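# Seat the cartridge in the sealant gun's front cup

## Task

The cartridge already sits in the gun with its nozzle through the front ring and the plunger rod pulled back; slide the cartridge all the way forward until it is seated in the front ring's cup, leave the loaded gun resting on the table (not leaning on anything else), then declare that you are done.

## Robot and tools

Robot: two arms, left_arm and right_arm. right_arm ends in a right hand; left_arm ends in a left hand, its mirror image. Each hand has index, middle and ring fingers plus a thumb, with rubber caps on the last 0.03 m of each digit, and a rigid mast near the wrist on the palm side that can collide with things.

Scene frame: origin at table-top height, midway between the arms' nominal bases; +z up, +x out over the table, +y toward left_arm. Calibrated bases: left_arm at (+0.042, +0.347, +0.019) m, right_arm at (+0.025, -0.314, +0.017) m. Reported positions (metres) and quaternions (wxyz) of each hand point are in the scene frame and may be off by a few centimetres.

Hand point axes (right hand): +z along the straight fingers toward the tips, +y out of the palm's face, +x across the palm away from the thumb. On the left hand +x points toward the thumb instead. Fingers' knuckles sit near z = -0.017 m; straight tips reach about 0.139 m beyond that.

execute_actions(actions, cameras): actions is a list of actions; each action is a list of up to 15 rows, each row one 1/30 s step; if fewer than 15 rows, the final row repeats. Each row is exactly 48 numbers, all in [-1, 1], covering both arms even if one is idle. Order: left arm dx, dy, dz, rx, ry, rz; left hand's 16 hinge numbers; left current_limit; left speed; then the same 24 for the right arm. cameras: list of names (cam_high, cam_low, cam_left_wrist, cam_right_wrist) or ["all"]; images appear only if requested or if actions is empty. An unknown name voids the call.

Arm numbers are offsets, not poses: they give the target relative to that arm's Hand target as it was when the action began, expressed along the Hand target's own axes. Every row in one action counts from that same start, so a row is not cumulative with the one before; but a new action starts from the updated target, so resending an offset moves farther. Scale: 1.0 = 0.6 m for dx, dy, dz and 180 degrees for the rotation vector rx, ry, rz. All zeros re-requests the current target. Orientation commands are clipped to 40 degrees from the measured one. The hand often stops short of the target (weight, friction, and the right elbow sags under load); send the remaining distance as a further offset, commanding a little higher when needed. To stop pressing against something, put the target back past the hand point.

Hand numbers, each in [-1, 1], are absolute hinge goals scaled between stops, in this order: index_mcp, index_abd, index_pip, index_dip, middle_mcp, middle_abd, middle_pip, middle_dip, ring_mcp, ring_abd, ring_pip, ring_dip, thumb_cmc, thumb_axl, thumb_mcp, thumb_ipl. Brackets give degrees at +1 and -1, then the straight value: _mcp (+128, -18; -0.75), _abd (+60, -60; +0.00), _pip (+108, -29; -0.58), _dip (+117, -21; -0.70), thumb_cmc (+120, -20; -0.71), thumb_axl (+140, -27; -0.68), thumb_mcp (+109, -69; -0.23), thumb_ipl (+108, -77; -0.17). Toward +1 fingers curl toward the palm; _abd spreads away from the thumb; thumb_cmc brings the thumb in front of the palm. A 0 is a real goal, so to keep a hand unchanged resend its hand_goal values. current_limit maps -1..+1 to 0..550 mA (floor 11 mA); speed sets hinge rate as (speed+1)/2 of 8.5 rad/s. Start values: current_limit +0.4, speed -0.6; the last values sent persist. A finger grips only while its goal lies beyond the object's surface.

zoom_image(camera, region): enlarges [x0, y0, x1, y1] pixels (origin top-left, up to 504 by 504) of a camera's latest image; images are 672x504.

finished_scene(scene): ends the scene with its integer number; irreversible. Call it only when the cartridge is seated and the gun rests on the table by itself.

Results: per arm, end_effector_position and quat, Hand target (the clipped target your next offsets start from), joint positions, velocities ("within noise" means still), torques (include arm weight; numbers 3 and 4 wrap at ±28 N m), temperatures. Per hand: hand_goal, hand_measured, hand_current_ma (positive pushes toward -1), hand_state per motor (moving, goal, blocked, overload), hand_current_limit, hand_speed.

Avoid: dropping the gun or cartridge, knocking anything off the table, releasing moving parts, hard hits on fixed or heavy things, and any contact or squeezing between the two hands. A motor drawing 495 mA or more for 5 s shuts down for 10 s, so do not clamp at full current for long. Holding loads, outstretched arms or pushing at unreachable targets heats motors; MOTOR HOT appears at 85 °C and at 100 °C that arm goes limp. During an arm stop, hand commands are ignored. Objects may occasionally be nudged by outside forces. Joint limits (rad): waist ±2.880, shoulder 0 to 3.142, elbow 0 to 3.019, wrist pitch -1.693 to 1.571, wrist yaw ±1.571, wrist roll ±2.094.

Each tool is called after "Call:" as name(argument=value, ...) on one line, values as JSON.

## Session

Scene 2 is done. Now scene 3.

Call:
execute_actions(actions=[])

Call:
zoom_image(camera="cam_high", region=[230, 110, 560, 350])

Scene clock: 0.00 s.
left_arm: end_effector_position=(+0.4500, +0.2348, +0.2204) hand_goal=(-0.754, +0.000, -0.576, -0.696, -0.754, +0.000, -0.576, -0.696, -0.754, +0.000, -0.576, -0.696, -0.714, -0.678, -0.226, -0.168) hand_measured=(-0.754, +0.000, -0.576, -0.696, -0.754, +0.000, -0.576, -0.696, -0.754, +0.000, -0.576, -0.696, -0.714, -0.678, -0.226, -0.168) hand_current_ma=(+0, +0, +0, +0, +0, +0, +0, +0, +0, +0, +0, +0, +0, +0, +0, +0) hand_state=(goal, goal, goal, goal, goal, goal, goal, goal, goal, goal, goal, goal, goal, goal, goal, goal) hand_current_limit=0.40 hand_speed=-0.60 end_effector_quat_wxyz=(+0.339, +0.762, +0.547, -0.065) | right_arm: end_effector_position=(+0.2327, +0.1555, +0.2072) hand_goal=(-0.754, +0.000, -0.576, -0.696, -0.754, +0.000, -0.576, -0.696, -0.754, +0.000, -0.576, -0.696, -0.714, -0.678, -0.226, -0.168) hand_measured=(-0.754, +0.000, -0.576, -0.696, -0.754, +0.000, -0.576, -0.696, -0.754, +0.000, -0.576, -0.696, -0.714, -0.678, -0.226, -0.168) hand_current_ma=(+0, +0, +0, +0, +0, +0, +0, +0, +0, +0, +0, +0, +0, +0, +0, +0) hand_state=(goal, goal, goal, goal, goal, goal, goal, goal, goal, goal, goal, goal, goal, goal, goal, goal) hand_current_limit=0.40 hand_speed=-0.60 end_effector_quat_wxyz=(-0.012, +0.341, +0.918, +0.201)
Joint positions: left_arm=[-0.043 1.033 0.725 -0.888 0.613 0.159] | right_arm=[1.225 1.304 0.977 -0.838 -0.007 0.401]
Joint velocities: within noise
Joint torques (N m): no reading
Motor temperatures (°C): left_arm=[21 26 34 20 26 25] | right_arm=[23 28 28 24 22 21]
Heat: left arm: hottest elbow 34 °C; right arm: hottest shoulder 28 °C.
Hand target: left_arm +0.4588, +0.2343, +0.2375; +0.350, +0.763, +0.541, -0.052 | right_arm +0.2355, +0.1643, +0.2252; -0.013, +0.340, +0.914, +0.219

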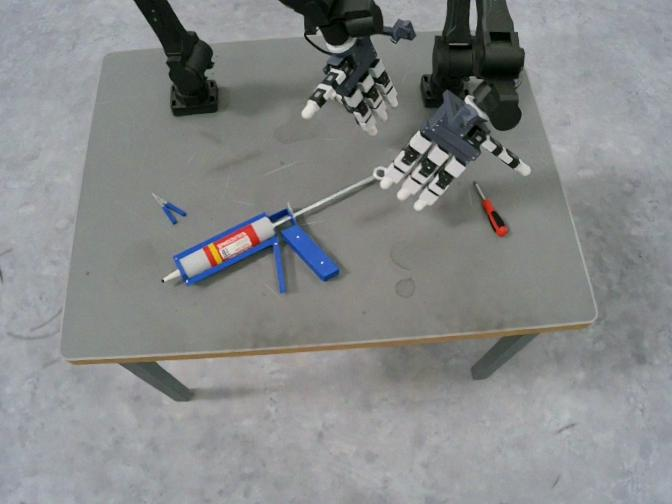

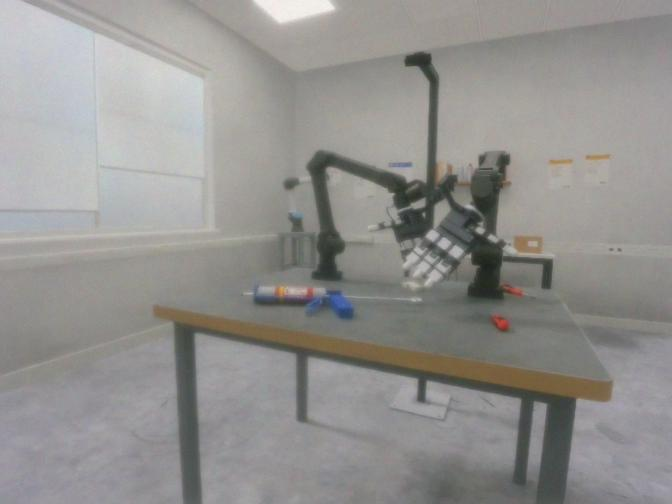

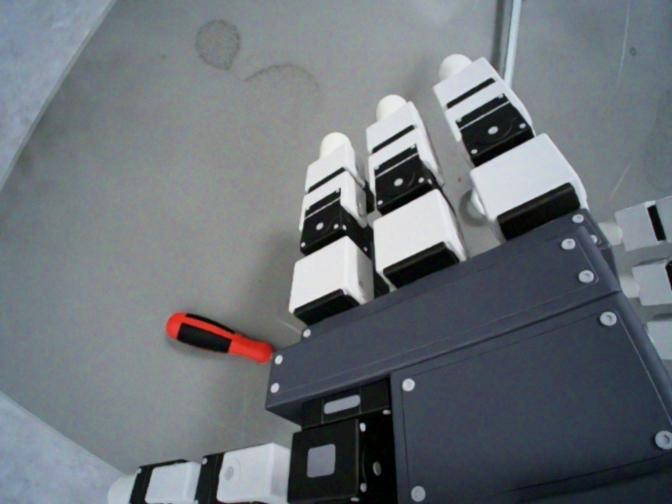

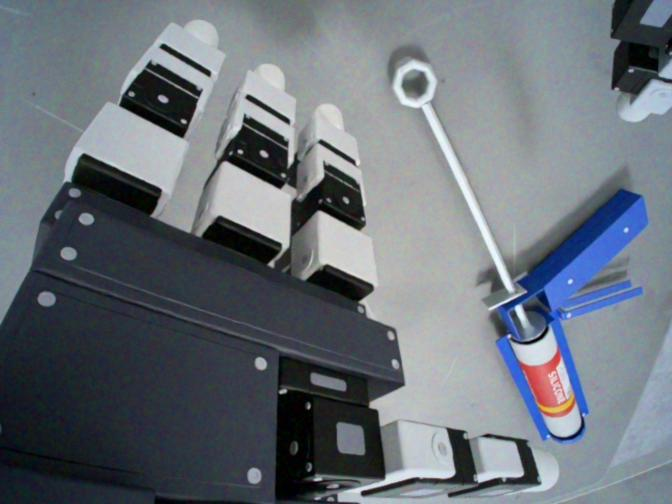

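Scaled by 1.527 from the camera's 672x504 image, which has a finer 960x720 frame.

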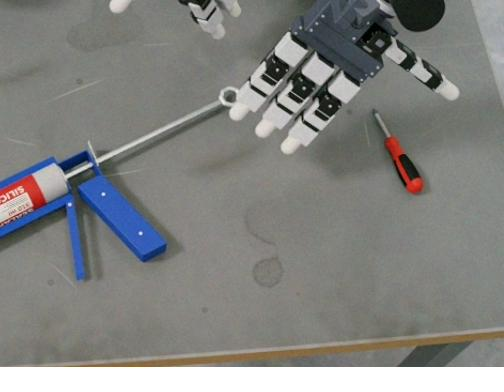

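Call:
zoom_image(camera="cam_high", region=[155, 200, 305, 300])

Call:
zoom_image(camera="cam_high", region=[155, 240, 215, 300])

Scaled by 3.360 from the camera's 672x504 image, which has a finer 960x720 frame.

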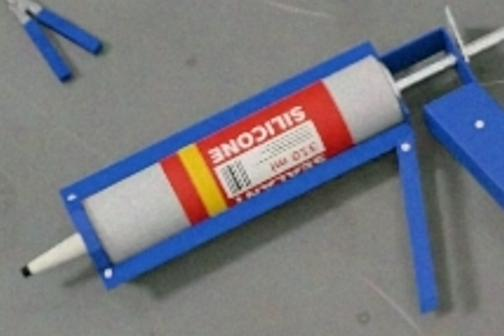

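Scaled by 8.400 from the camera's 672x504 image, which has a finer 960x720 frame.

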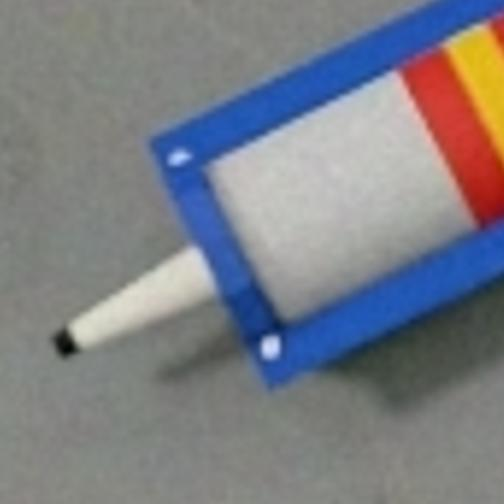

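Call:
execute_actions(actions=[[[0,0,0,0,0,0,-0.75,0,-0.58,-0.7,-0.98,0,-0.95,-0.95,-0.98,0,-0.95,-0.95,0.57,-0.68,-0.23,-0.17,0.8,-0.6,-0.0757,-0.0677,-0.0437,0,0,0,-0.75,0.1,-0.58,-0.7,-0.75,-0.1,-0.58,-0.7,-0.75,0,-0.58,-0.7,-0.71,-0.68,-0.23,-0.17,0.8,-0.6]],[[0,0,0,0,0,0,-0.75,0,-0.58,-0.7,-0.98,0,-0.95,-0.95,-0.98,0,-0.95,-0.95,0.57,-0.68,-0.23,-0.17,0.8,-0.6,-0.0757,-0.0677,-0.0437,0,0,0,-0.75,0.1,-0.58,-0.7,-0.75,-0.1,-0.58,-0.7,-0.75,0,-0.58,-0.7,-0.71,-0.68,-0.23,-0.17,0.8,-0.6]],[[0,0,0,0,0,0,-0.75,0,-0.58,-0.7,-0.98,0,-0.95,-0.95,-0.98,0,-0.95,-0.95,0.57,-0.68,-0.23,-0.17,0.8,-0.6,-0.0757,-0.0677,-0.0437,0,0,0,-0.75,0.1,-0.58,-0.7,-0.75,-0.1,-0.58,-0.7,-0.75,0,-0.58,-0.7,-0.71,-0.68,-0.23,-0.17,0.8,-0.6]],[[0,0,0,0,0,0,-0.75,0,-0.58,-0.7,-0.98,0,-0.95,-0.95,-0.98,0,-0.95,-0.95,0.57,-0.68,-0.23,-0.17,0.8,-0.6,-0.0757,-0.0677,-0.0437,0,0,0,-0.75,0.1,-0.58,-0.7,-0.75,-0.1,-0.58,-0.7,-0.75,0,-0.58,-0.7,-0.71,-0.68,-0.23,-0.17,0.8,-0.6]],[[0,0,0,-0.0168,-0.0477,-0.0818,-0.75,0,-0.58,-0.7,-0.98,0,-0.95,-0.95,-0.98,0,-0.95,-0.95,0.57,-0.68,-0.23,-0.17,0.8,-0.6,0,0,0,0.0157,-0.0165,0.1284,-0.75,0.1,-0.58,-0.7,-0.75,-0.1,-0.58,-0.7,-0.75,0,-0.58,-0.7,-0.71,-0.68,-0.23,-0.17,0.8,-0.6]],[[0,0,0,-0.0168,-0.0477,-0.0818,-0.75,0,-0.58,-0.7,-0.98,0,-0.95,-0.95,-0.98,0,-0.95,-0.95,0.57,-0.68,-0.23,-0.17,0.8,-0.6,0,0,0,0.0157,-0.0165,0.1284,-0.75,0.1,-0.58,-0.7,-0.75,-0.1,-0.58,-0.7,-0.75,0,-0.58,-0.7,-0.71,-0.68,-0.23,-0.17,0.8,-0.6]],[[0,0,0,-0.0168,-0.0477,-0.0818,-0.75,0,-0.58,-0.7,-0.98,0,-0.95,-0.95,-0.98,0,-0.95,-0.95,0.57,-0.68,-0.23,-0.17,0.8,-0.6,0,0,0,0.0157,-0.0165,0.1284,-0.75,0.1,-0.58,-0.7,-0.75,-0.1,-0.58,-0.7,-0.75,0,-0.58,-0.7,-0.71,-0.68,-0.23,-0.17,0.8,-0.6]]], cameras=["cam_high"])

Scene clock: 132.33 s.
left_arm: end_effector_position=(+0.4567, +0.2345, +0.2274) hand_goal=(-0.750, +0.000, -0.580, -0.700, -0.980, +0.000, -0.950, -0.950, -0.980, +0.000, -0.950, -0.950, +0.570, -0.680, -0.230, -0.170) hand_measured=(-0.752, -0.002, -0.578, -0.698, -0.978, -0.002, -0.946, -0.946, -0.978, -0.002, -0.946, -0.948, +0.560, -0.678, -0.224, -0.168) hand_current_ma=(-4, -3, +3, +5, +2, -2, +8, +6, +3, -2, +8, +5, -25, +5, +14, +6) hand_state=(goal, goal, goal, goal, goal, goal, goal, goal, goal, goal, goal, goal, goal, goal, goal, goal) hand_current_limit=0.80 hand_speed=-0.60 end_effector_quat_wxyz=(+0.455, +0.449, +0.703, -0.312) | right_arm: end_effector_position=(+0.2536, -0.1155, +0.2019) hand_goal=(-0.750, +0.100, -0.580, -0.700, -0.750, -0.100, -0.580, -0.700, -0.750, +0.000, -0.580, -0.700, -0.710, -0.680, -0.230, -0.170) hand_measured=(-0.750, +0.092, -0.578, -0.698, -0.750, -0.092, -0.578, -0.698, -0.750, +0.000, -0.578, -0.698, -0.712, -0.678, -0.224, -0.168) hand_current_ma=(+0, -7, +1, +2, +0, +7, +1, +2, +0, +0, +1, +2, -1, +2, +9, +2) hand_state=(goal, goal, goal, goal, goal, goal, goal, goal, goal, goal, goal, goal, goal, goal, goal, goal) hand_current_limit=0.80 hand_speed=-0.60 end_effector_quat_wxyz=(-0.088, +0.813, +0.572, +0.066)
Joint positions: left_arm=[-0.022 0.982 0.633 -0.45 0.992 -0.894] | right_arm=[0.902 0.983 0.863 -1.269 -0.125 1.293]
Joint torques (N m): left_arm=[-1.67 -5.95 9.95 3.1 0.55 0.01] | right_arm=[0.09 -3.49 14.6 0.38 0.18 0.16]
Motor temperatures (°C): left_arm=[21 26 52 20 27 25] | right_arm=[23 30 38 24 22 21]
Heat: left arm: hottest elbow 52 °C; right arm: hottest elbow 38 °C.
Hand target: left_arm +0.4588, +0.2344, +0.2373; +0.471, +0.446, +0.699, -0.302 | right_arm +0.2600, -0.0998, +0.2249; -0.092, +0.812, +0.570, +0.084
Off the commanded pose: left_arm 0.010 m, 2 deg | right_arm 0.029 m, 2 deg.
Images, in order (width x height): cam_high 672x504.

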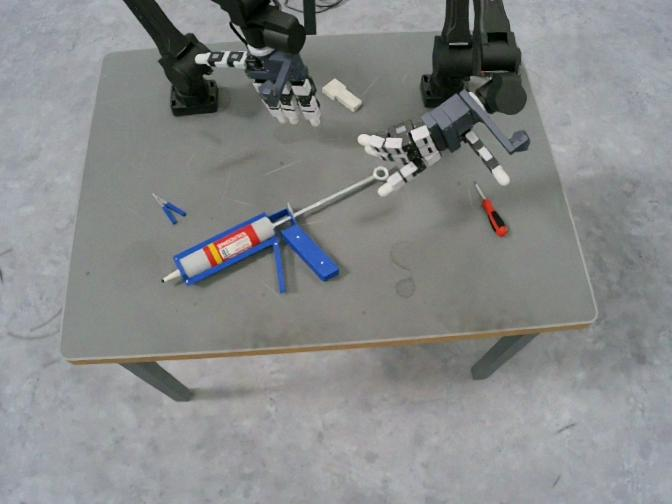

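Call:
execute_actions(actions=[[[0.01,-0.0418,0.0987,0,0,0,-0.75,0,-0.58,-0.7,-0.98,0,-0.95,-0.95,-0.98,0,-0.95,-0.95,0.57,-0.68,-0.23,-0.17,0.8,-0.6,-0.0417,0.0942,-0.007,0,0,0,-0.75,0.1,-0.58,-0.7,-0.75,-0.1,-0.58,-0.7,-0.75,0,-0.58,-0.7,-0.71,-0.68,-0.23,-0.17,0.8,-0.6]],[[0.01,-0.0418,0.0987,0,0,0,-0.75,0,-0.58,-0.7,-0.98,0,-0.95,-0.95,-0.98,0,-0.95,-0.95,0.57,-0.68,-0.23,-0.17,0.8,-0.6,-0.0417,0.0942,-0.007,0,0,0,-0.75,0.1,-0.58,-0.7,-0.75,-0.1,-0.58,-0.7,-0.75,0,-0.58,-0.7,-0.71,-0.68,-0.23,-0.17,0.8,-0.6]],[[0.01,-0.0418,0.0987,0,0,0,-0.75,0,-0.58,-0.7,-0.98,0,-0.95,-0.95,-0.98,0,-0.95,-0.95,0.57,-0.68,-0.23,-0.17,0.8,-0.6,-0.0417,0.0942,-0.007,0,0,0,-0.75,0.1,-0.58,-0.7,-0.75,-0.1,-0.58,-0.7,-0.75,0,-0.58,-0.7,-0.71,-0.68,-0.23,-0.17,0.8,-0.6]],[[0,0,0,0,0,0,-0.75,0,-0.58,-0.7,-0.98,0,-0.95,-0.95,-0.98,0,-0.95,-0.95,0.57,-0.68,-0.23,-0.17,0.8,-0.6,-0.0417,0.0942,-0.007,0,0,0,-0.75,0.1,-0.58,-0.7,-0.75,-0.1,-0.58,-0.7,-0.75,0,-0.58,-0.7,-0.71,-0.68,-0.23,-0.17,0.8,-0.6]],[[0,0,0,0,0,0,-0.75,0,-0.58,-0.7,-0.98,0,-0.95,-0.95,-0.98,0,-0.95,-0.95,0.57,-0.68,-0.23,-0.17,0.8,-0.6,0,0,0,0.0157,-0.0165,0.1284,-0.75,0.1,-0.58,-0.7,-0.75,-0.1,-0.58,-0.7,-0.75,0,-0.58,-0.7,-0.71,-0.68,-0.23,-0.17,0.8,-0.6]],[[0,0,0,0,0,0,-0.75,0,-0.58,-0.7,-0.98,0,-0.95,-0.95,-0.98,0,-0.95,-0.95,0.57,-0.68,-0.23,-0.17,0.8,-0.6,0,0,0,0.0157,-0.0165,0.1284,-0.75,0.1,-0.58,-0.7,-0.75,-0.1,-0.58,-0.7,-0.75,0,-0.58,-0.7,-0.71,-0.68,-0.23,-0.17,0.8,-0.6]]], cameras=["cam_high","cam_left_wrist","cam_right_wrist"])

Call:
zoom_image(camera="cam_left_wrist", region=[240, 20, 440, 190])

Scene clock: 184.73 s.
left_arm: end_effector_position=(+0.4485, +0.0685, +0.1431) hand_goal=(-0.750, +0.000, -0.580, -0.700, -0.980, +0.000, -0.950, -0.950, -0.980, +0.000, -0.950, -0.950, +0.570, -0.680, -0.230, -0.170) hand_measured=(-0.750, -0.002, -0.578, -0.698, -0.978, -0.002, -0.948, -0.946, -0.978, -0.002, -0.948, -0.948, +0.560, -0.678, -0.228, -0.168) hand_current_ma=(+1, -3, +3, +5, +2, -2, +5, +6, +3, -2, +5, +5, -25, +5, +7, +5) hand_state=(goal, goal, goal, goal, goal, goal, goal, goal, goal, goal, goal, goal, goal, goal, goal, goal) hand_current_limit=0.80 hand_speed=-0.60 end_effector_quat_wxyz=(+0.457, +0.449, +0.708, -0.298) | right_arm: end_effector_position=(+0.4235, -0.2771, +0.1884) hand_goal=(-0.750, +0.100, -0.580, -0.700, -0.750, -0.100, -0.580, -0.700, -0.750, +0.000, -0.580, -0.700, -0.710, -0.680, -0.230, -0.170) hand_measured=(-0.748, +0.092, -0.578, -0.698, -0.748, -0.092, -0.578, -0.698, -0.748, +0.000, -0.578, -0.698, -0.710, -0.678, -0.224, -0.168) hand_current_ma=(+1, -7, +1, +2, +1, +7, +1, +2, +1, +0, +1, +2, +0, +2, +9, +2) hand_state=(goal, goal, goal, goal, goal, goal, goal, goal, goal, goal, goal, goal, goal, goal, goal, goal) hand_current_limit=0.80 hand_speed=-0.60 end_effector_quat_wxyz=(-0.131, +0.967, +0.214, -0.042)
Joint positions: left_arm=[-0.582 1.28 0.52 0.28 0.504 -1.338] | right_arm=[0.161 1.466 1.256 -1.454 -0.26 1.318]
Joint torques (N m): left_arm=[-2.08 -6.42 10.47 3.97 0.15 0] | right_arm=[0.26 -10.52 13.49 -0.28 0.01 0.25]
Motor temperatures (°C): left_arm=[21 26 48 21 27 25] | right_arm=[23 28 46 24 22 21]
Heat: left arm: hottest elbow 48 °C; right arm: hottest elbow 46 °C.
Hand target: left_arm +0.4566, +0.0593, +0.1542; +0.471, +0.447, +0.699, -0.302 | right_arm +0.4389, -0.2702, +0.2047; -0.128, +0.968, +0.213, -0.028
Off the commanded pose: left_arm 0.017 m, 2 deg | right_arm 0.024 m, 2 deg.
Images, in order (width x height): cam_high 672x504, cam_left_wrist 672x504, cam_right_wrist 672x504.

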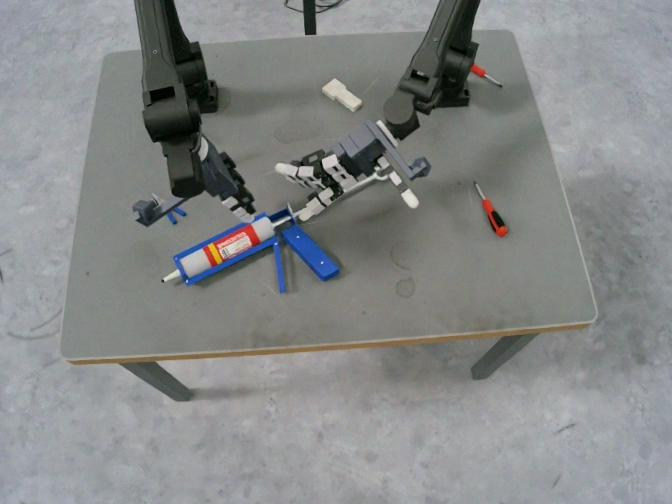

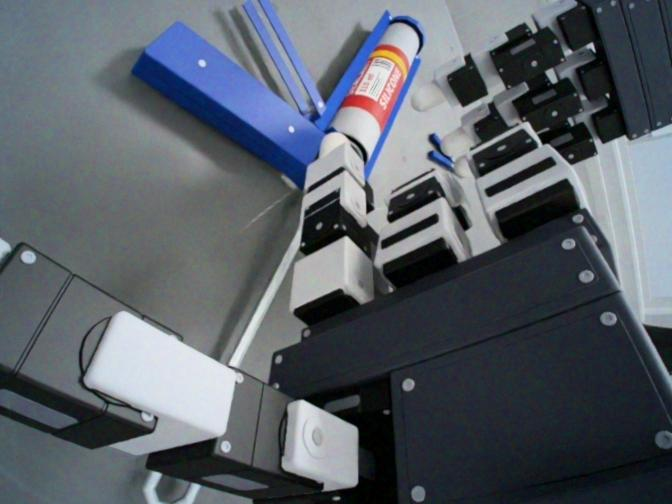

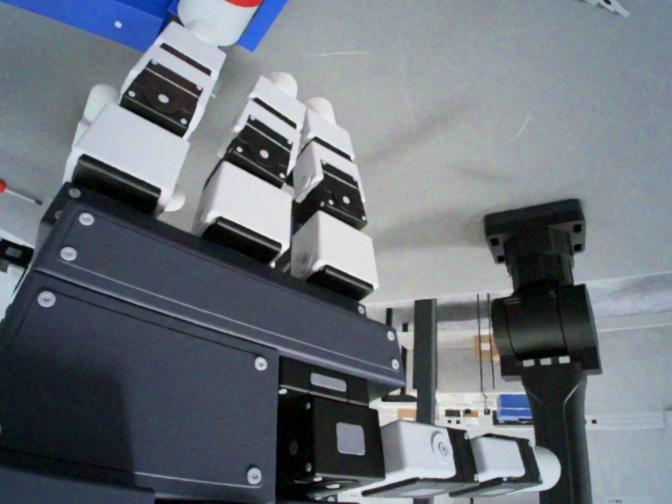

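Scaled by 2.520 from the camera's 672x504 image, which has a finer 960x720 frame.

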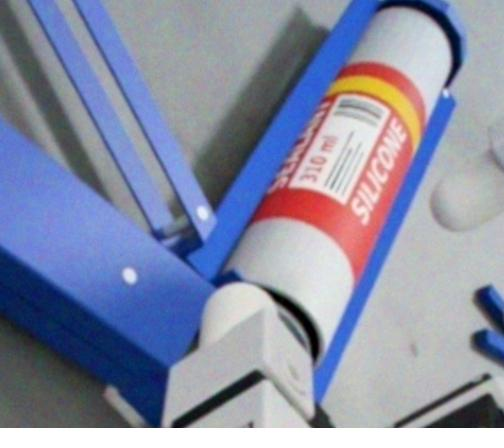

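Call:
execute_actions(actions=[[[0,0,0,0,0,0,-0.75,0,-0.58,-0.7,-0.98,0,-0.95,-0.95,-0.98,0,-0.95,-0.95,0.57,-0.68,-0.23,-0.17,0.8,-0.6,0.0377,0.0945,-0.0167,0,0,0,-0.75,0.1,-0.58,-0.7,-0.75,-0.1,-0.58,-0.7,-0.75,0,-0.58,-0.7,-0.71,-0.68,-0.23,-0.17,0.8,-0.6]],[[0,0,0,0,0,0,-0.75,0,-0.58,-0.7,-0.98,0,-0.95,-0.95,-0.98,0,-0.95,-0.95,0.57,-0.68,-0.23,-0.17,0.8,-0.6,0.0377,0.0945,-0.0167,0,0,0,-0.75,0.1,-0.58,-0.7,-0.75,-0.1,-0.58,-0.7,-0.75,0,-0.58,-0.7,-0.71,-0.68,-0.23,-0.17,0.8,-0.6]],[[0,0,0,0,0,0,-0.75,0,-0.58,-0.7,-0.98,0,-0.95,-0.95,-0.98,0,-0.95,-0.95,0.57,-0.68,-0.23,-0.17,0.8,-0.6,0.0377,0.0945,-0.0167,0,0,0,-0.75,0.1,-0.58,-0.7,-0.75,-0.1,-0.58,-0.7,-0.75,0,-0.58,-0.7,-0.71,-0.68,-0.23,-0.17,0.8,-0.6]]], cameras=["cam_high","cam_left_wrist","cam_right_wrist"])

Call:
zoom_image(camera="cam_high", region=[150, 220, 230, 300])

Call:
zoom_image(camera="cam_high", region=[235, 190, 305, 260])

Call:
zoom_image(camera="cam_left_wrist", region=[240, 20, 440, 190])

Scene clock: 208.40 s.
left_arm: end_effector_position=(+0.4485, +0.0685, +0.1431) hand_goal=(-0.750, +0.000, -0.580, -0.700, -0.980, +0.000, -0.950, -0.950, -0.980, +0.000, -0.950, -0.950, +0.570, -0.680, -0.230, -0.170) hand_measured=(-0.750, -0.002, -0.578, -0.698, -0.978, -0.002, -0.948, -0.946, -0.978, -0.002, -0.948, -0.948, +0.560, -0.678, -0.228, -0.168) hand_current_ma=(+1, -3, +3, +5, +2, -2, +5, +6, +3, -2, +5, +5, -25, +5, +7, +5) hand_state=(goal, goal, goal, goal, goal, goal, goal, goal, goal, goal, goal, goal, goal, goal, goal, goal) hand_current_limit=0.80 hand_speed=-0.60 end_effector_quat_wxyz=(+0.457, +0.449, +0.708, -0.298) | right_arm: end_effector_position=(+0.5553, -0.3967, +0.1748) hand_goal=(-0.750, +0.100, -0.580, -0.700, -0.750, -0.100, -0.580, -0.700, -0.750, +0.000, -0.580, -0.700, -0.710, -0.680, -0.230, -0.170) hand_measured=(-0.748, +0.092, -0.578, -0.698, -0.748, -0.092, -0.578, -0.698, -0.748, +0.000, -0.578, -0.698, -0.708, -0.678, -0.224, -0.168) hand_current_ma=(+2, -7, +1, +2, +2, +7, +1, +2, +2, +0, +1, +2, +1, +2, +9, +2) hand_state=(goal, goal, goal, goal, goal, goal, goal, goal, goal, goal, goal, goal, goal, goal, goal, goal) hand_current_limit=0.80 hand_speed=-0.60 end_effector_quat_wxyz=(-0.131, +0.969, +0.204, -0.045)
Joint positions: left_arm=[-0.582 1.28 0.52 0.28 0.504 -1.338] | right_arm=[-0.105 1.815 1.654 -1.572 -0.227 1.066]
Joint torques (N m): left_arm=[-2.2 -6.65 10.4 3.99 0.12 0.01] | right_arm=[-1.2 -16.38 13.14 -0.5 -0.16 0.07]
Heat: left arm: hottest elbow 47 °C; right arm: hottest elbow 46 °C.
Hand target: left_arm +0.4566, +0.0593, +0.1542; +0.471, +0.447, +0.699, -0.302 | right_arm +0.5728, -0.3978, +0.1898; -0.127, +0.968, +0.213, -0.028
Off the commanded pose: left_arm 0.017 m, 2 deg | right_arm 0.023 m, 2 deg.
Images, in order (width x height): cam_high 672x504, cam_left_wrist 672x504, cam_right_wrist 672x504.

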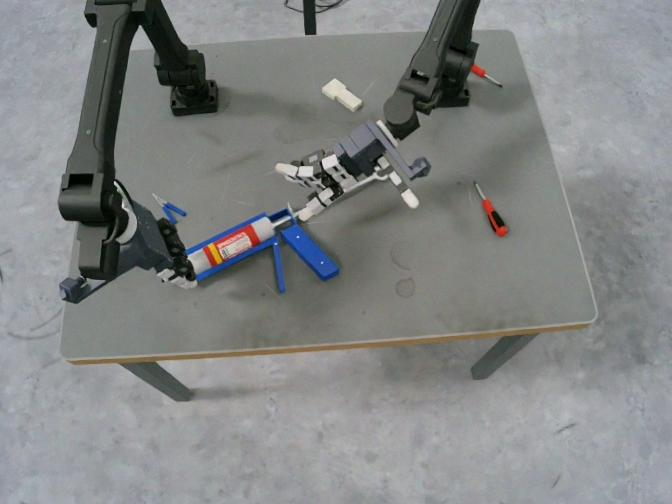

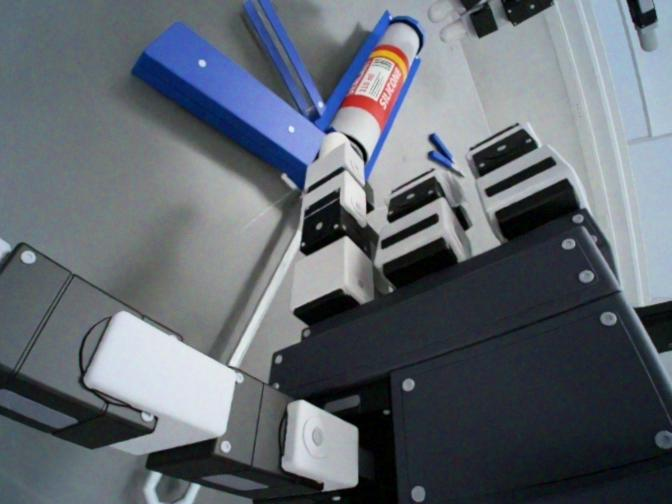

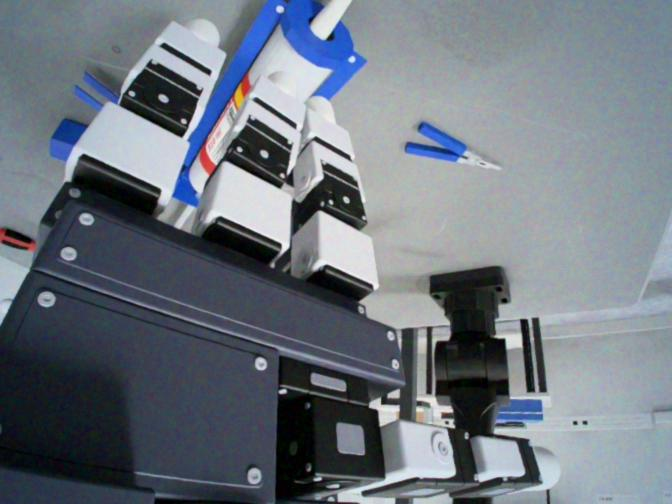

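Scaled by 6.300 from the camera's 672x504 image, which has a finer 960x720 frame.

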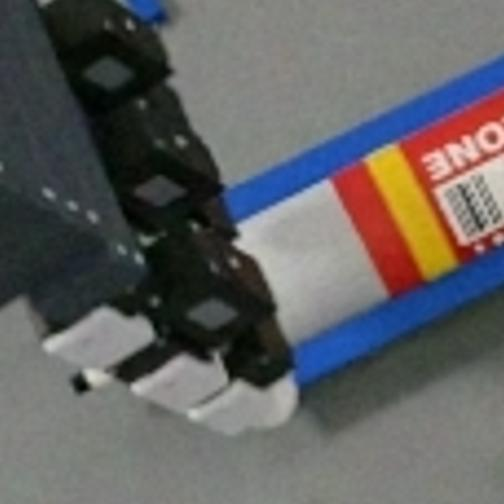

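Scaled by 7.200 from the camera's 672x504 image, which has a finer 960x720 frame.

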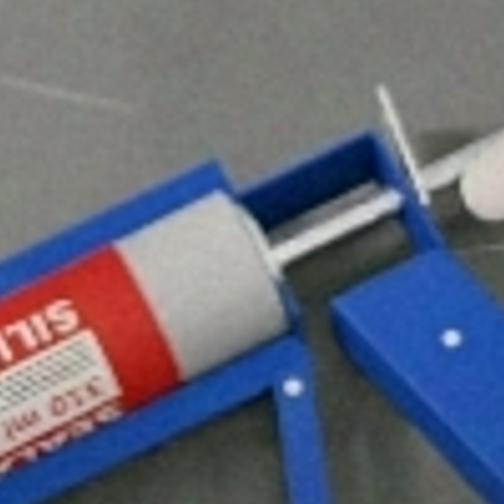

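Scaled by 2.520 from the camera's 672x504 image, which has a finer 960x720 frame.

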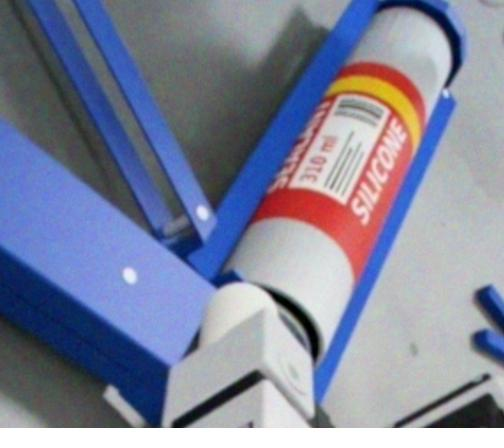

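Call:
execute_actions(actions=[])

Call:
zoom_image(camera="cam_right_wrist", region=[200, 0, 440, 180])

Call:
zoom_image(camera="cam_high", region=[140, 210, 300, 330])

Scene clock: 260.80 s.
left_arm: end_effector_position=(+0.4485, +0.0685, +0.1431) hand_goal=(-0.750, +0.000, -0.580, -0.700, -0.980, +0.000, -0.950, -0.950, -0.980, +0.000, -0.950, -0.950, +0.570, -0.680, -0.230, -0.170) hand_measured=(-0.750, -0.002, -0.578, -0.698, -0.978, -0.002, -0.948, -0.946, -0.978, -0.002, -0.948, -0.948, +0.560, -0.678, -0.228, -0.168) hand_current_ma=(+1, -3, +3, +5, +2, -2, +5, +6, +3, -2, +5, +5, -25, +5, +7, +5) hand_state=(goal, goal, goal, goal, goal, goal, goal, goal, goal, goal, goal, goal, goal, goal, goal, goal) hand_current_limit=0.80 hand_speed=-0.60 end_effector_quat_wxyz=(+0.457, +0.449, +0.708, -0.298) | right_arm: end_effector_position=(+0.5554, -0.3967, +0.1748) hand_goal=(-0.750, +0.100, -0.580, -0.700, -0.750, -0.100, -0.580, -0.700, -0.750, +0.000, -0.580, -0.700, -0.710, -0.680, -0.230, -0.170) hand_measured=(-0.748, +0.092, -0.578, -0.698, -0.748, -0.092, -0.578, -0.698, -0.748, +0.000, -0.578, -0.698, -0.708, -0.678, -0.224, -0.168) hand_current_ma=(+2, -7, +1, +2, +2, +7, +1, +2, +2, +0, +1, +2, +1, +2, +9, +2) hand_state=(goal, goal, goal, goal, goal, goal, goal, goal, goal, goal, goal, goal, goal, goal, goal, goal) hand_current_limit=0.80 hand_speed=-0.60 end_effector_quat_wxyz=(-0.131, +0.969, +0.204, -0.045)
Joint positions: left_arm=[-0.582 1.28 0.52 0.28 0.504 -1.338] | right_arm=[-0.105 1.815 1.654 -1.572 -0.227 1.065]
Joint velocities: within noise
Joint torques (N m): left_arm=[-2.26 -6.42 10.41 4.01 0.14 0] | right_arm=[-0.5 -16.21 13.23 -0.43 -0.12 0.01]
Motor temperatures (°C): left_arm=[21 26 47 21 26 25] | right_arm=[23 31 45 24 22 21]
Heat: left arm: hottest elbow 47 °C; right arm: hottest elbow 45 °C.
Hand target: left_arm +0.4566, +0.0593, +0.1542; +0.471, +0.447, +0.699, -0.302 | right_arm +0.5728, -0.3978, +0.1898; -0.127, +0.968, +0.214, -0.028
Off the commanded pose: left_arm 0.017 m, 2 deg | right_arm 0.023 m, 2 deg.

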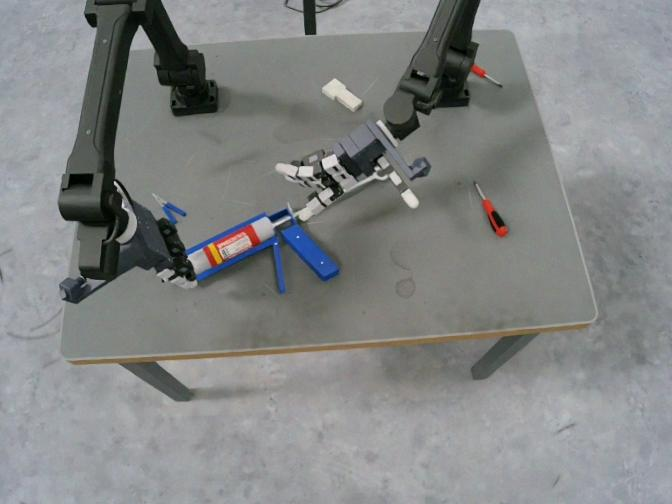

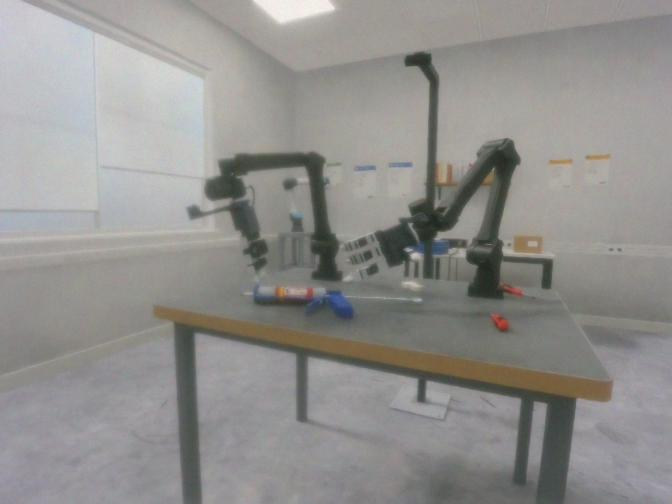

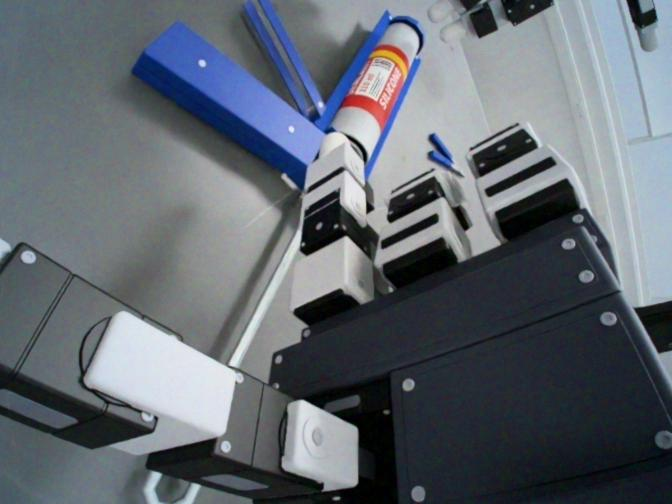

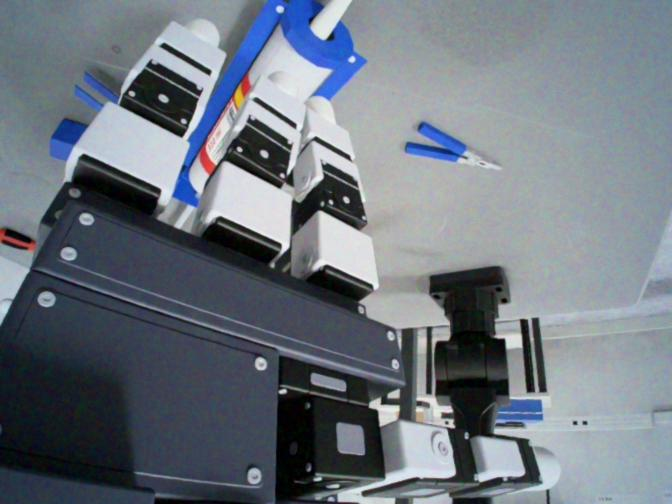

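Scaled by 2.100 from the camera's 672x504 image, which has a finer 960x720 frame.

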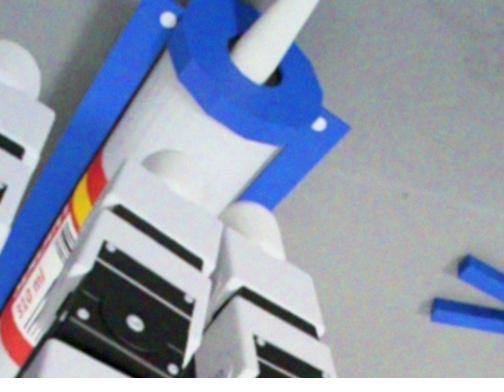

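Scaled by 3.150 from the camera's 672x504 image, which has a finer 960x720 frame.

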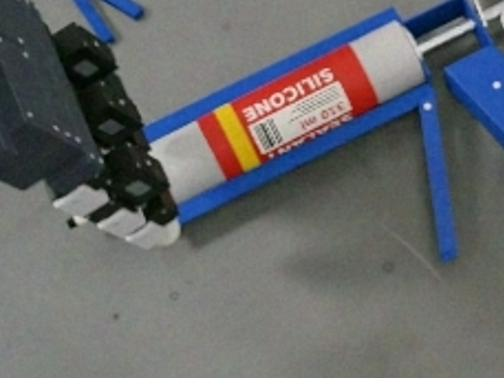

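Call:
execute_actions(actions=[[[0,0,0,0,0,0,-0.75,0,-0.58,-0.7,-0.98,0,-0.95,-0.95,-0.98,0,-0.95,-0.95,0.57,-0.68,-0.23,-0.17,0.8,-0.6,0,0.0065,0.0242,0,0,0,-0.75,0.1,-0.58,-0.7,-0.75,-0.1,-0.58,-0.7,-0.75,0,-0.58,-0.7,-0.71,-0.68,-0.23,-0.17,0.8,-0.6]]], cameras=["cam_right_wrist","cam_high"])

Call:
zoom_image(camera="cam_right_wrist", region=[200, 0, 440, 180])

Call:
zoom_image(camera="cam_high", region=[155, 240, 215, 300])

Scene clock: 314.27 s.
left_arm: end_effector_position=(+0.4485, +0.0685, +0.1431) hand_goal=(-0.750, +0.000, -0.580, -0.700, -0.980, +0.000, -0.950, -0.950, -0.980, +0.000, -0.950, -0.950, +0.570, -0.680, -0.230, -0.170) hand_measured=(-0.750, -0.002, -0.578, -0.698, -0.978, -0.002, -0.948, -0.946, -0.978, -0.002, -0.948, -0.948, +0.560, -0.678, -0.228, -0.168) hand_current_ma=(+1, -3, +3, +5, +2, -2, +5, +6, +3, -2, +5, +5, -25, +5, +7, +5) hand_state=(goal, goal, goal, goal, goal, goal, goal, goal, goal, goal, goal, goal, goal, goal, goal, goal) hand_current_limit=0.80 hand_speed=-0.60 end_effector_quat_wxyz=(+0.457, +0.449, +0.708, -0.298) | right_arm: end_effector_position=(+0.5594, -0.3970, +0.1729) hand_goal=(-0.750, +0.100, -0.580, -0.700, -0.750, -0.100, -0.580, -0.700, -0.750, +0.000, -0.580, -0.700, -0.710, -0.680, -0.230, -0.170) hand_measured=(-0.748, +0.092, -0.578, -0.698, -0.748, -0.092, -0.578, -0.698, -0.748, +0.000, -0.578, -0.698, -0.708, -0.678, -0.224, -0.168) hand_current_ma=(+2, -7, +1, +2, +2, +7, +1, +2, +2, +0, +1, +2, +1, +2, +9, +2) hand_state=(goal, goal, goal, goal, goal, goal, goal, goal, goal, goal, goal, goal, goal, goal, goal, goal) hand_current_limit=0.80 hand_speed=-0.60 end_effector_quat_wxyz=(-0.130, +0.969, +0.205, -0.039)
Joint positions: left_arm=[-0.582 1.28 0.52 0.28 0.504 -1.338] | right_arm=[-0.105 1.818 1.654 -1.557 -0.227 1.065]
Joint torques (N m): left_arm=[-2.32 -6.48 10.35 3.99 0.13 0.02] | right_arm=[-1.26 -16.09 10.73 0.53 -0.13 0]
Heat: left arm: hottest elbow 47 °C; right arm: hottest elbow 45 °C.
Hand target: left_arm +0.4566, +0.0593, +0.1542; +0.471, +0.447, +0.699, -0.302 | right_arm +0.5727, -0.3978, +0.1748; -0.127, +0.968, +0.213, -0.028
Off the commanded pose: left_arm 0.017 m, 2 deg | right_arm 0.014 m, 2 deg.
Images, in order (width x height): cam_high 672x504, cam_right_wrist 672x504.

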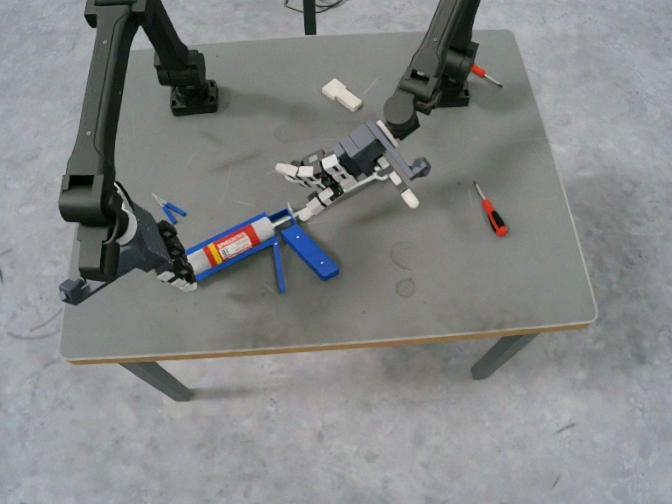

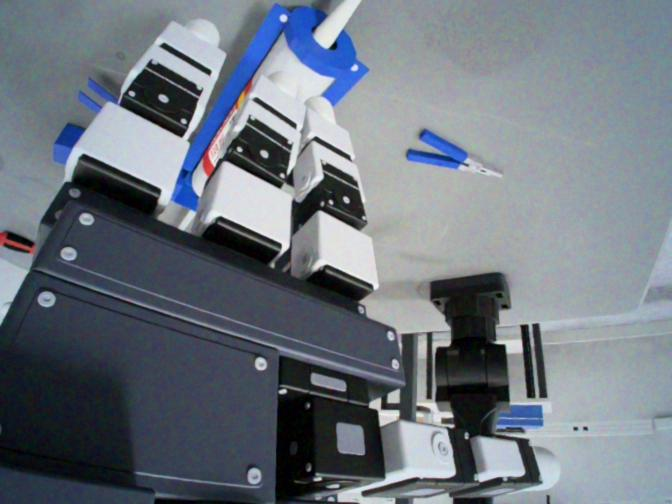

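Scaled by 2.100 from the camera's 672x504 image, which has a finer 960x720 frame.

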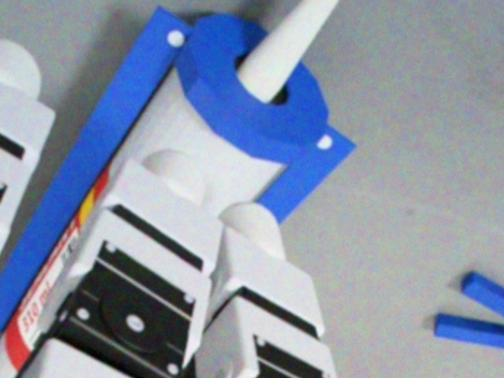

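Scaled by 8.400 from the camera's 672x504 image, which has a finer 960x720 frame.

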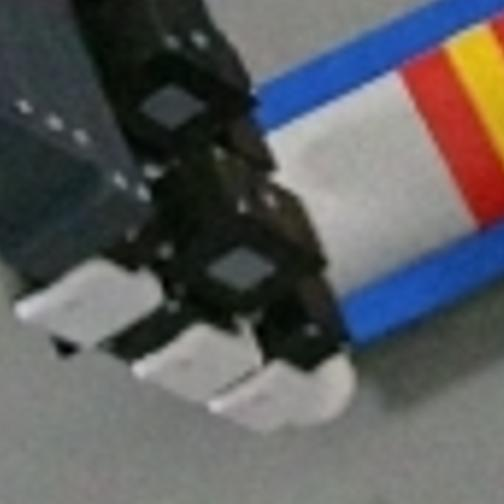

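Call:
execute_actions(actions=[[[0,0,0,0,0,0,-0.75,0,-0.58,-0.7,-0.98,0,-0.95,-0.95,-0.98,0,-0.95,-0.95,0.57,-0.68,-0.23,-0.17,0.8,-0.6,-0.0191,-0.0097,-0.0319,0,0,0,-0.75,0.1,-0.58,-0.7,-0.75,-0.1,-0.58,-0.7,-0.75,0,-0.58,-0.7,-0.71,-0.68,-0.23,-0.17,0.8,-0.6]],[[0,0,0,0,0,0,-0.75,0,-0.58,-0.7,-0.98,0,-0.95,-0.95,-0.98,0,-0.95,-0.95,0.57,-0.68,-0.23,-0.17,0.8,-0.6,0,0.0175,0.065,0,0,0,-0.75,0.1,-0.58,-0.7,-0.75,-0.1,-0.58,-0.7,-0.75,0,-0.58,-0.7,-0.71,-0.68,-0.23,-0.17,0.8,-0.6]]], cameras=["cam_right_wrist","cam_high"])

Call:
zoom_image(camera="cam_right_wrist", region=[200, 0, 440, 180])

Scene clock: 347.23 s.
left_arm: end_effector_position=(+0.4485, +0.0685, +0.1431) hand_goal=(-0.750, +0.000, -0.580, -0.700, -0.980, +0.000, -0.950, -0.950, -0.980, +0.000, -0.950, -0.950, +0.570, -0.680, -0.230, -0.170) hand_measured=(-0.750, -0.002, -0.578, -0.698, -0.978, -0.002, -0.948, -0.946, -0.978, -0.002, -0.948, -0.948, +0.560, -0.678, -0.228, -0.168) hand_current_ma=(+1, -3, +3, +5, +2, -2, +5, +6, +3, -2, +5, +5, -25, +5, +7, +5) hand_state=(goal, goal, goal, goal, goal, goal, goal, goal, goal, goal, goal, goal, goal, goal, goal, goal) hand_current_limit=0.80 hand_speed=-0.60 end_effector_quat_wxyz=(+0.457, +0.449, +0.708, -0.298) | right_arm: end_effector_position=(+0.5613, -0.3969, +0.1564) hand_goal=(-0.750, +0.100, -0.580, -0.700, -0.750, -0.100, -0.580, -0.700, -0.750, +0.000, -0.580, -0.700, -0.710, -0.680, -0.230, -0.170) hand_measured=(-0.748, +0.092, -0.578, -0.698, -0.748, -0.092, -0.578, -0.698, -0.748, +0.000, -0.578, -0.698, -0.708, -0.678, -0.224, -0.168) hand_current_ma=(+2, -7, +1, +2, +2, +7, +1, +2, +2, +0, +1, +2, +1, +2, +9, +2) hand_state=(goal, goal, goal, goal, goal, goal, goal, goal, goal, goal, goal, goal, goal, goal, goal, goal) hand_current_limit=0.80 hand_speed=-0.60 end_effector_quat_wxyz=(-0.128, +0.969, +0.211, -0.031)
Joint positions: left_arm=[-0.582 1.28 0.52 0.28 0.504 -1.338] | right_arm=[-0.105 1.818 1.61 -1.498 -0.227 1.055]
Joint torques (N m): left_arm=[-1.9 -6.53 10.47 4 0.13 0] | right_arm=[-2.08 -17.14 7.38 0.51 -0.1 -0.03]
Heat: left arm: hottest elbow 47 °C; right arm: hottest elbow 43 °C.
Hand target: left_arm +0.4566, +0.0593, +0.1542; +0.471, +0.447, +0.699, -0.302 | right_arm +0.5621, -0.4020, +0.1544; -0.127, +0.968, +0.213, -0.028
Off the commanded pose: left_arm 0.017 m, 2 deg | right_arm 0.006 m, 0 deg.
Images, in order (width x height): cam_high 672x504, cam_right_wrist 672x504.

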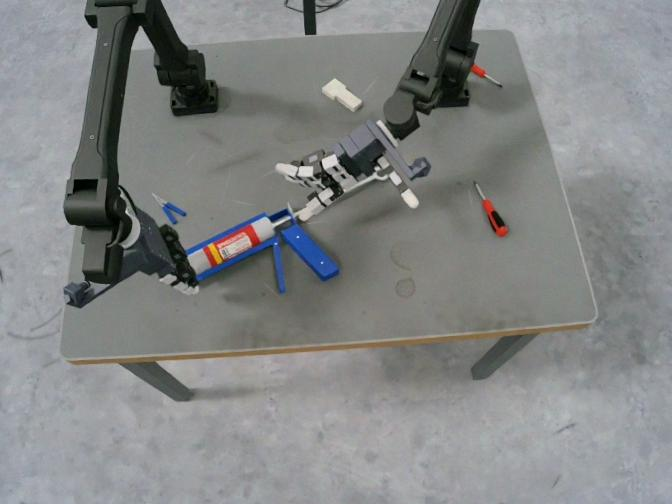

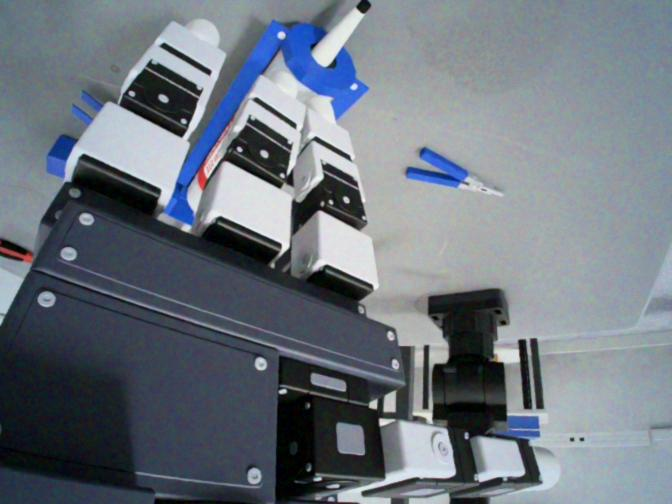

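Scaled by 2.100 from the camera's 672x504 image, which has a finer 960x720 frame.

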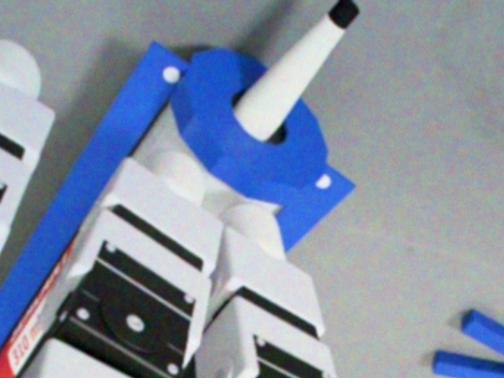

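Call:
zoom_image(camera="cam_right_wrist", region=[265, 15, 375, 125])

Scaled by 4.582 from the camera's 672x504 image, which has a finer 960x720 frame.

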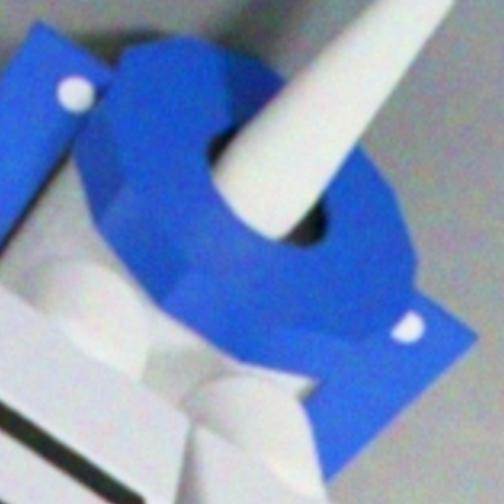

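Call:
execute_actions(actions=[[[0,0,0,0,0,0,-0.75,0,-0.58,-0.7,-0.98,0,-0.95,-0.95,-0.98,0,-0.95,-0.95,0.57,-0.68,-0.23,-0.17,0.8,-0.6,-0.0017,-0.0036,0.0251,0,0,0,-0.75,0.1,-0.58,-0.7,-0.75,-0.1,-0.58,-0.7,-0.75,0,-0.58,-0.7,-0.71,-0.68,-0.23,-0.17,0.8,-0.6]]], cameras=["cam_right_wrist"])

Call:
zoom_image(camera="cam_right_wrist", region=[265, 15, 375, 125])

Scene clock: 413.97 s.
left_arm: end_effector_position=(+0.4485, +0.0685, +0.1431) hand_goal=(-0.750, +0.000, -0.580, -0.700, -0.980, +0.000, -0.950, -0.950, -0.980, +0.000, -0.950, -0.950, +0.570, -0.680, -0.230, -0.170) hand_measured=(-0.750, -0.002, -0.578, -0.698, -0.978, -0.002, -0.948, -0.946, -0.978, -0.002, -0.948, -0.948, +0.560, -0.678, -0.228, -0.168) hand_current_ma=(+1, -3, +3, +5, +2, -2, +5, +6, +3, -2, +5, +5, -25, +5, +7, +5) hand_state=(goal, goal, goal, goal, goal, goal, goal, goal, goal, goal, goal, goal, goal, goal, goal, goal) hand_current_limit=0.80 hand_speed=-0.60 end_effector_quat_wxyz=(+0.457, +0.449, +0.708, -0.298) | right_arm: end_effector_position=(+0.5586, -0.3962, +0.1455) hand_goal=(-0.750, +0.100, -0.580, -0.700, -0.750, -0.100, -0.580, -0.700, -0.750, +0.000, -0.580, -0.700, -0.710, -0.680, -0.230, -0.170) hand_measured=(-0.754, +0.094, -0.582, -0.700, -0.752, -0.090, -0.582, -0.700, -0.748, +0.000, -0.578, -0.698, -0.708, -0.678, -0.224, -0.168) hand_current_ma=(-4, -5, -2, +0, -2, +10, -1, +0, +2, +0, +1, +2, +1, +2, +9, +2) hand_state=(goal, goal, goal, goal, goal, goal, goal, goal, goal, goal, goal, goal, goal, goal, goal, goal) hand_current_limit=0.80 hand_speed=-0.60 end_effector_quat_wxyz=(-0.129, +0.968, +0.211, -0.031)
Joint positions: left_arm=[-0.582 1.28 0.52 0.28 0.504 -1.338] | right_arm=[-0.105 1.818 1.581 -1.47 -0.23 1.055]
Joint torques (N m): left_arm=[-2.02 -6.59 10.52 4.01 0.14 0.03] | right_arm=[-0.44 -17.38 6.68 0.88 -0.05 0.05]
Motor temperatures (°C): left_arm=[21 26 47 21 26 25] | right_arm=[23 34 37 24 22 21]
Heat: left arm: hottest elbow 47 °C; right arm: hottest elbow 37 °C.
Hand target: left_arm +0.4566, +0.0593, +0.1542; +0.471, +0.447, +0.699, -0.302 | right_arm +0.5586, -0.3970, +0.1402; -0.128, +0.968, +0.213, -0.028
Off the commanded pose: left_arm 0.017 m, 2 deg | right_arm 0.005 m, 1 deg.
Images, in order (width x height): cam_right_wrist 672x504.

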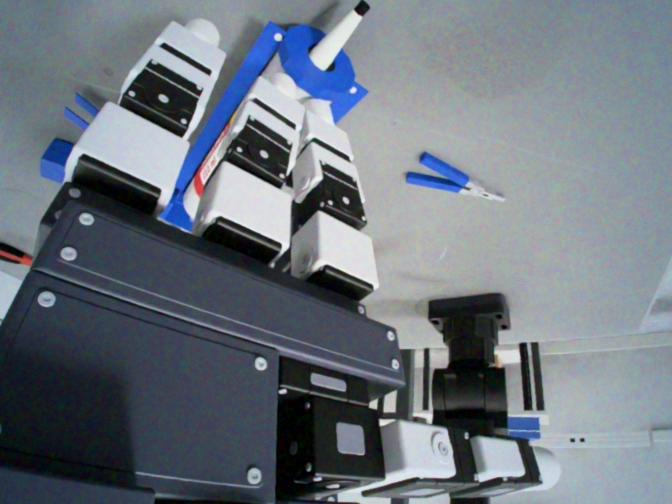

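Scaled by 4.582 from the camera's 672x504 image, which has a finer 960x720 frame.

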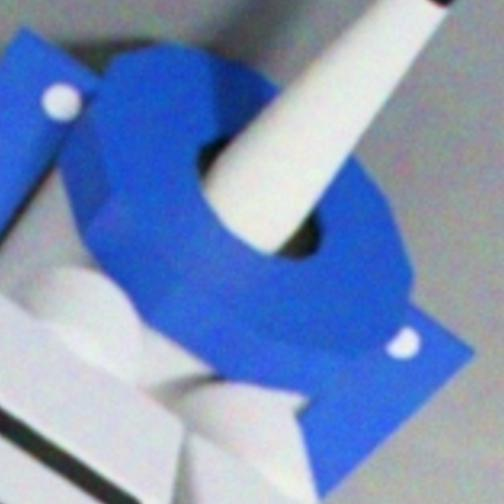

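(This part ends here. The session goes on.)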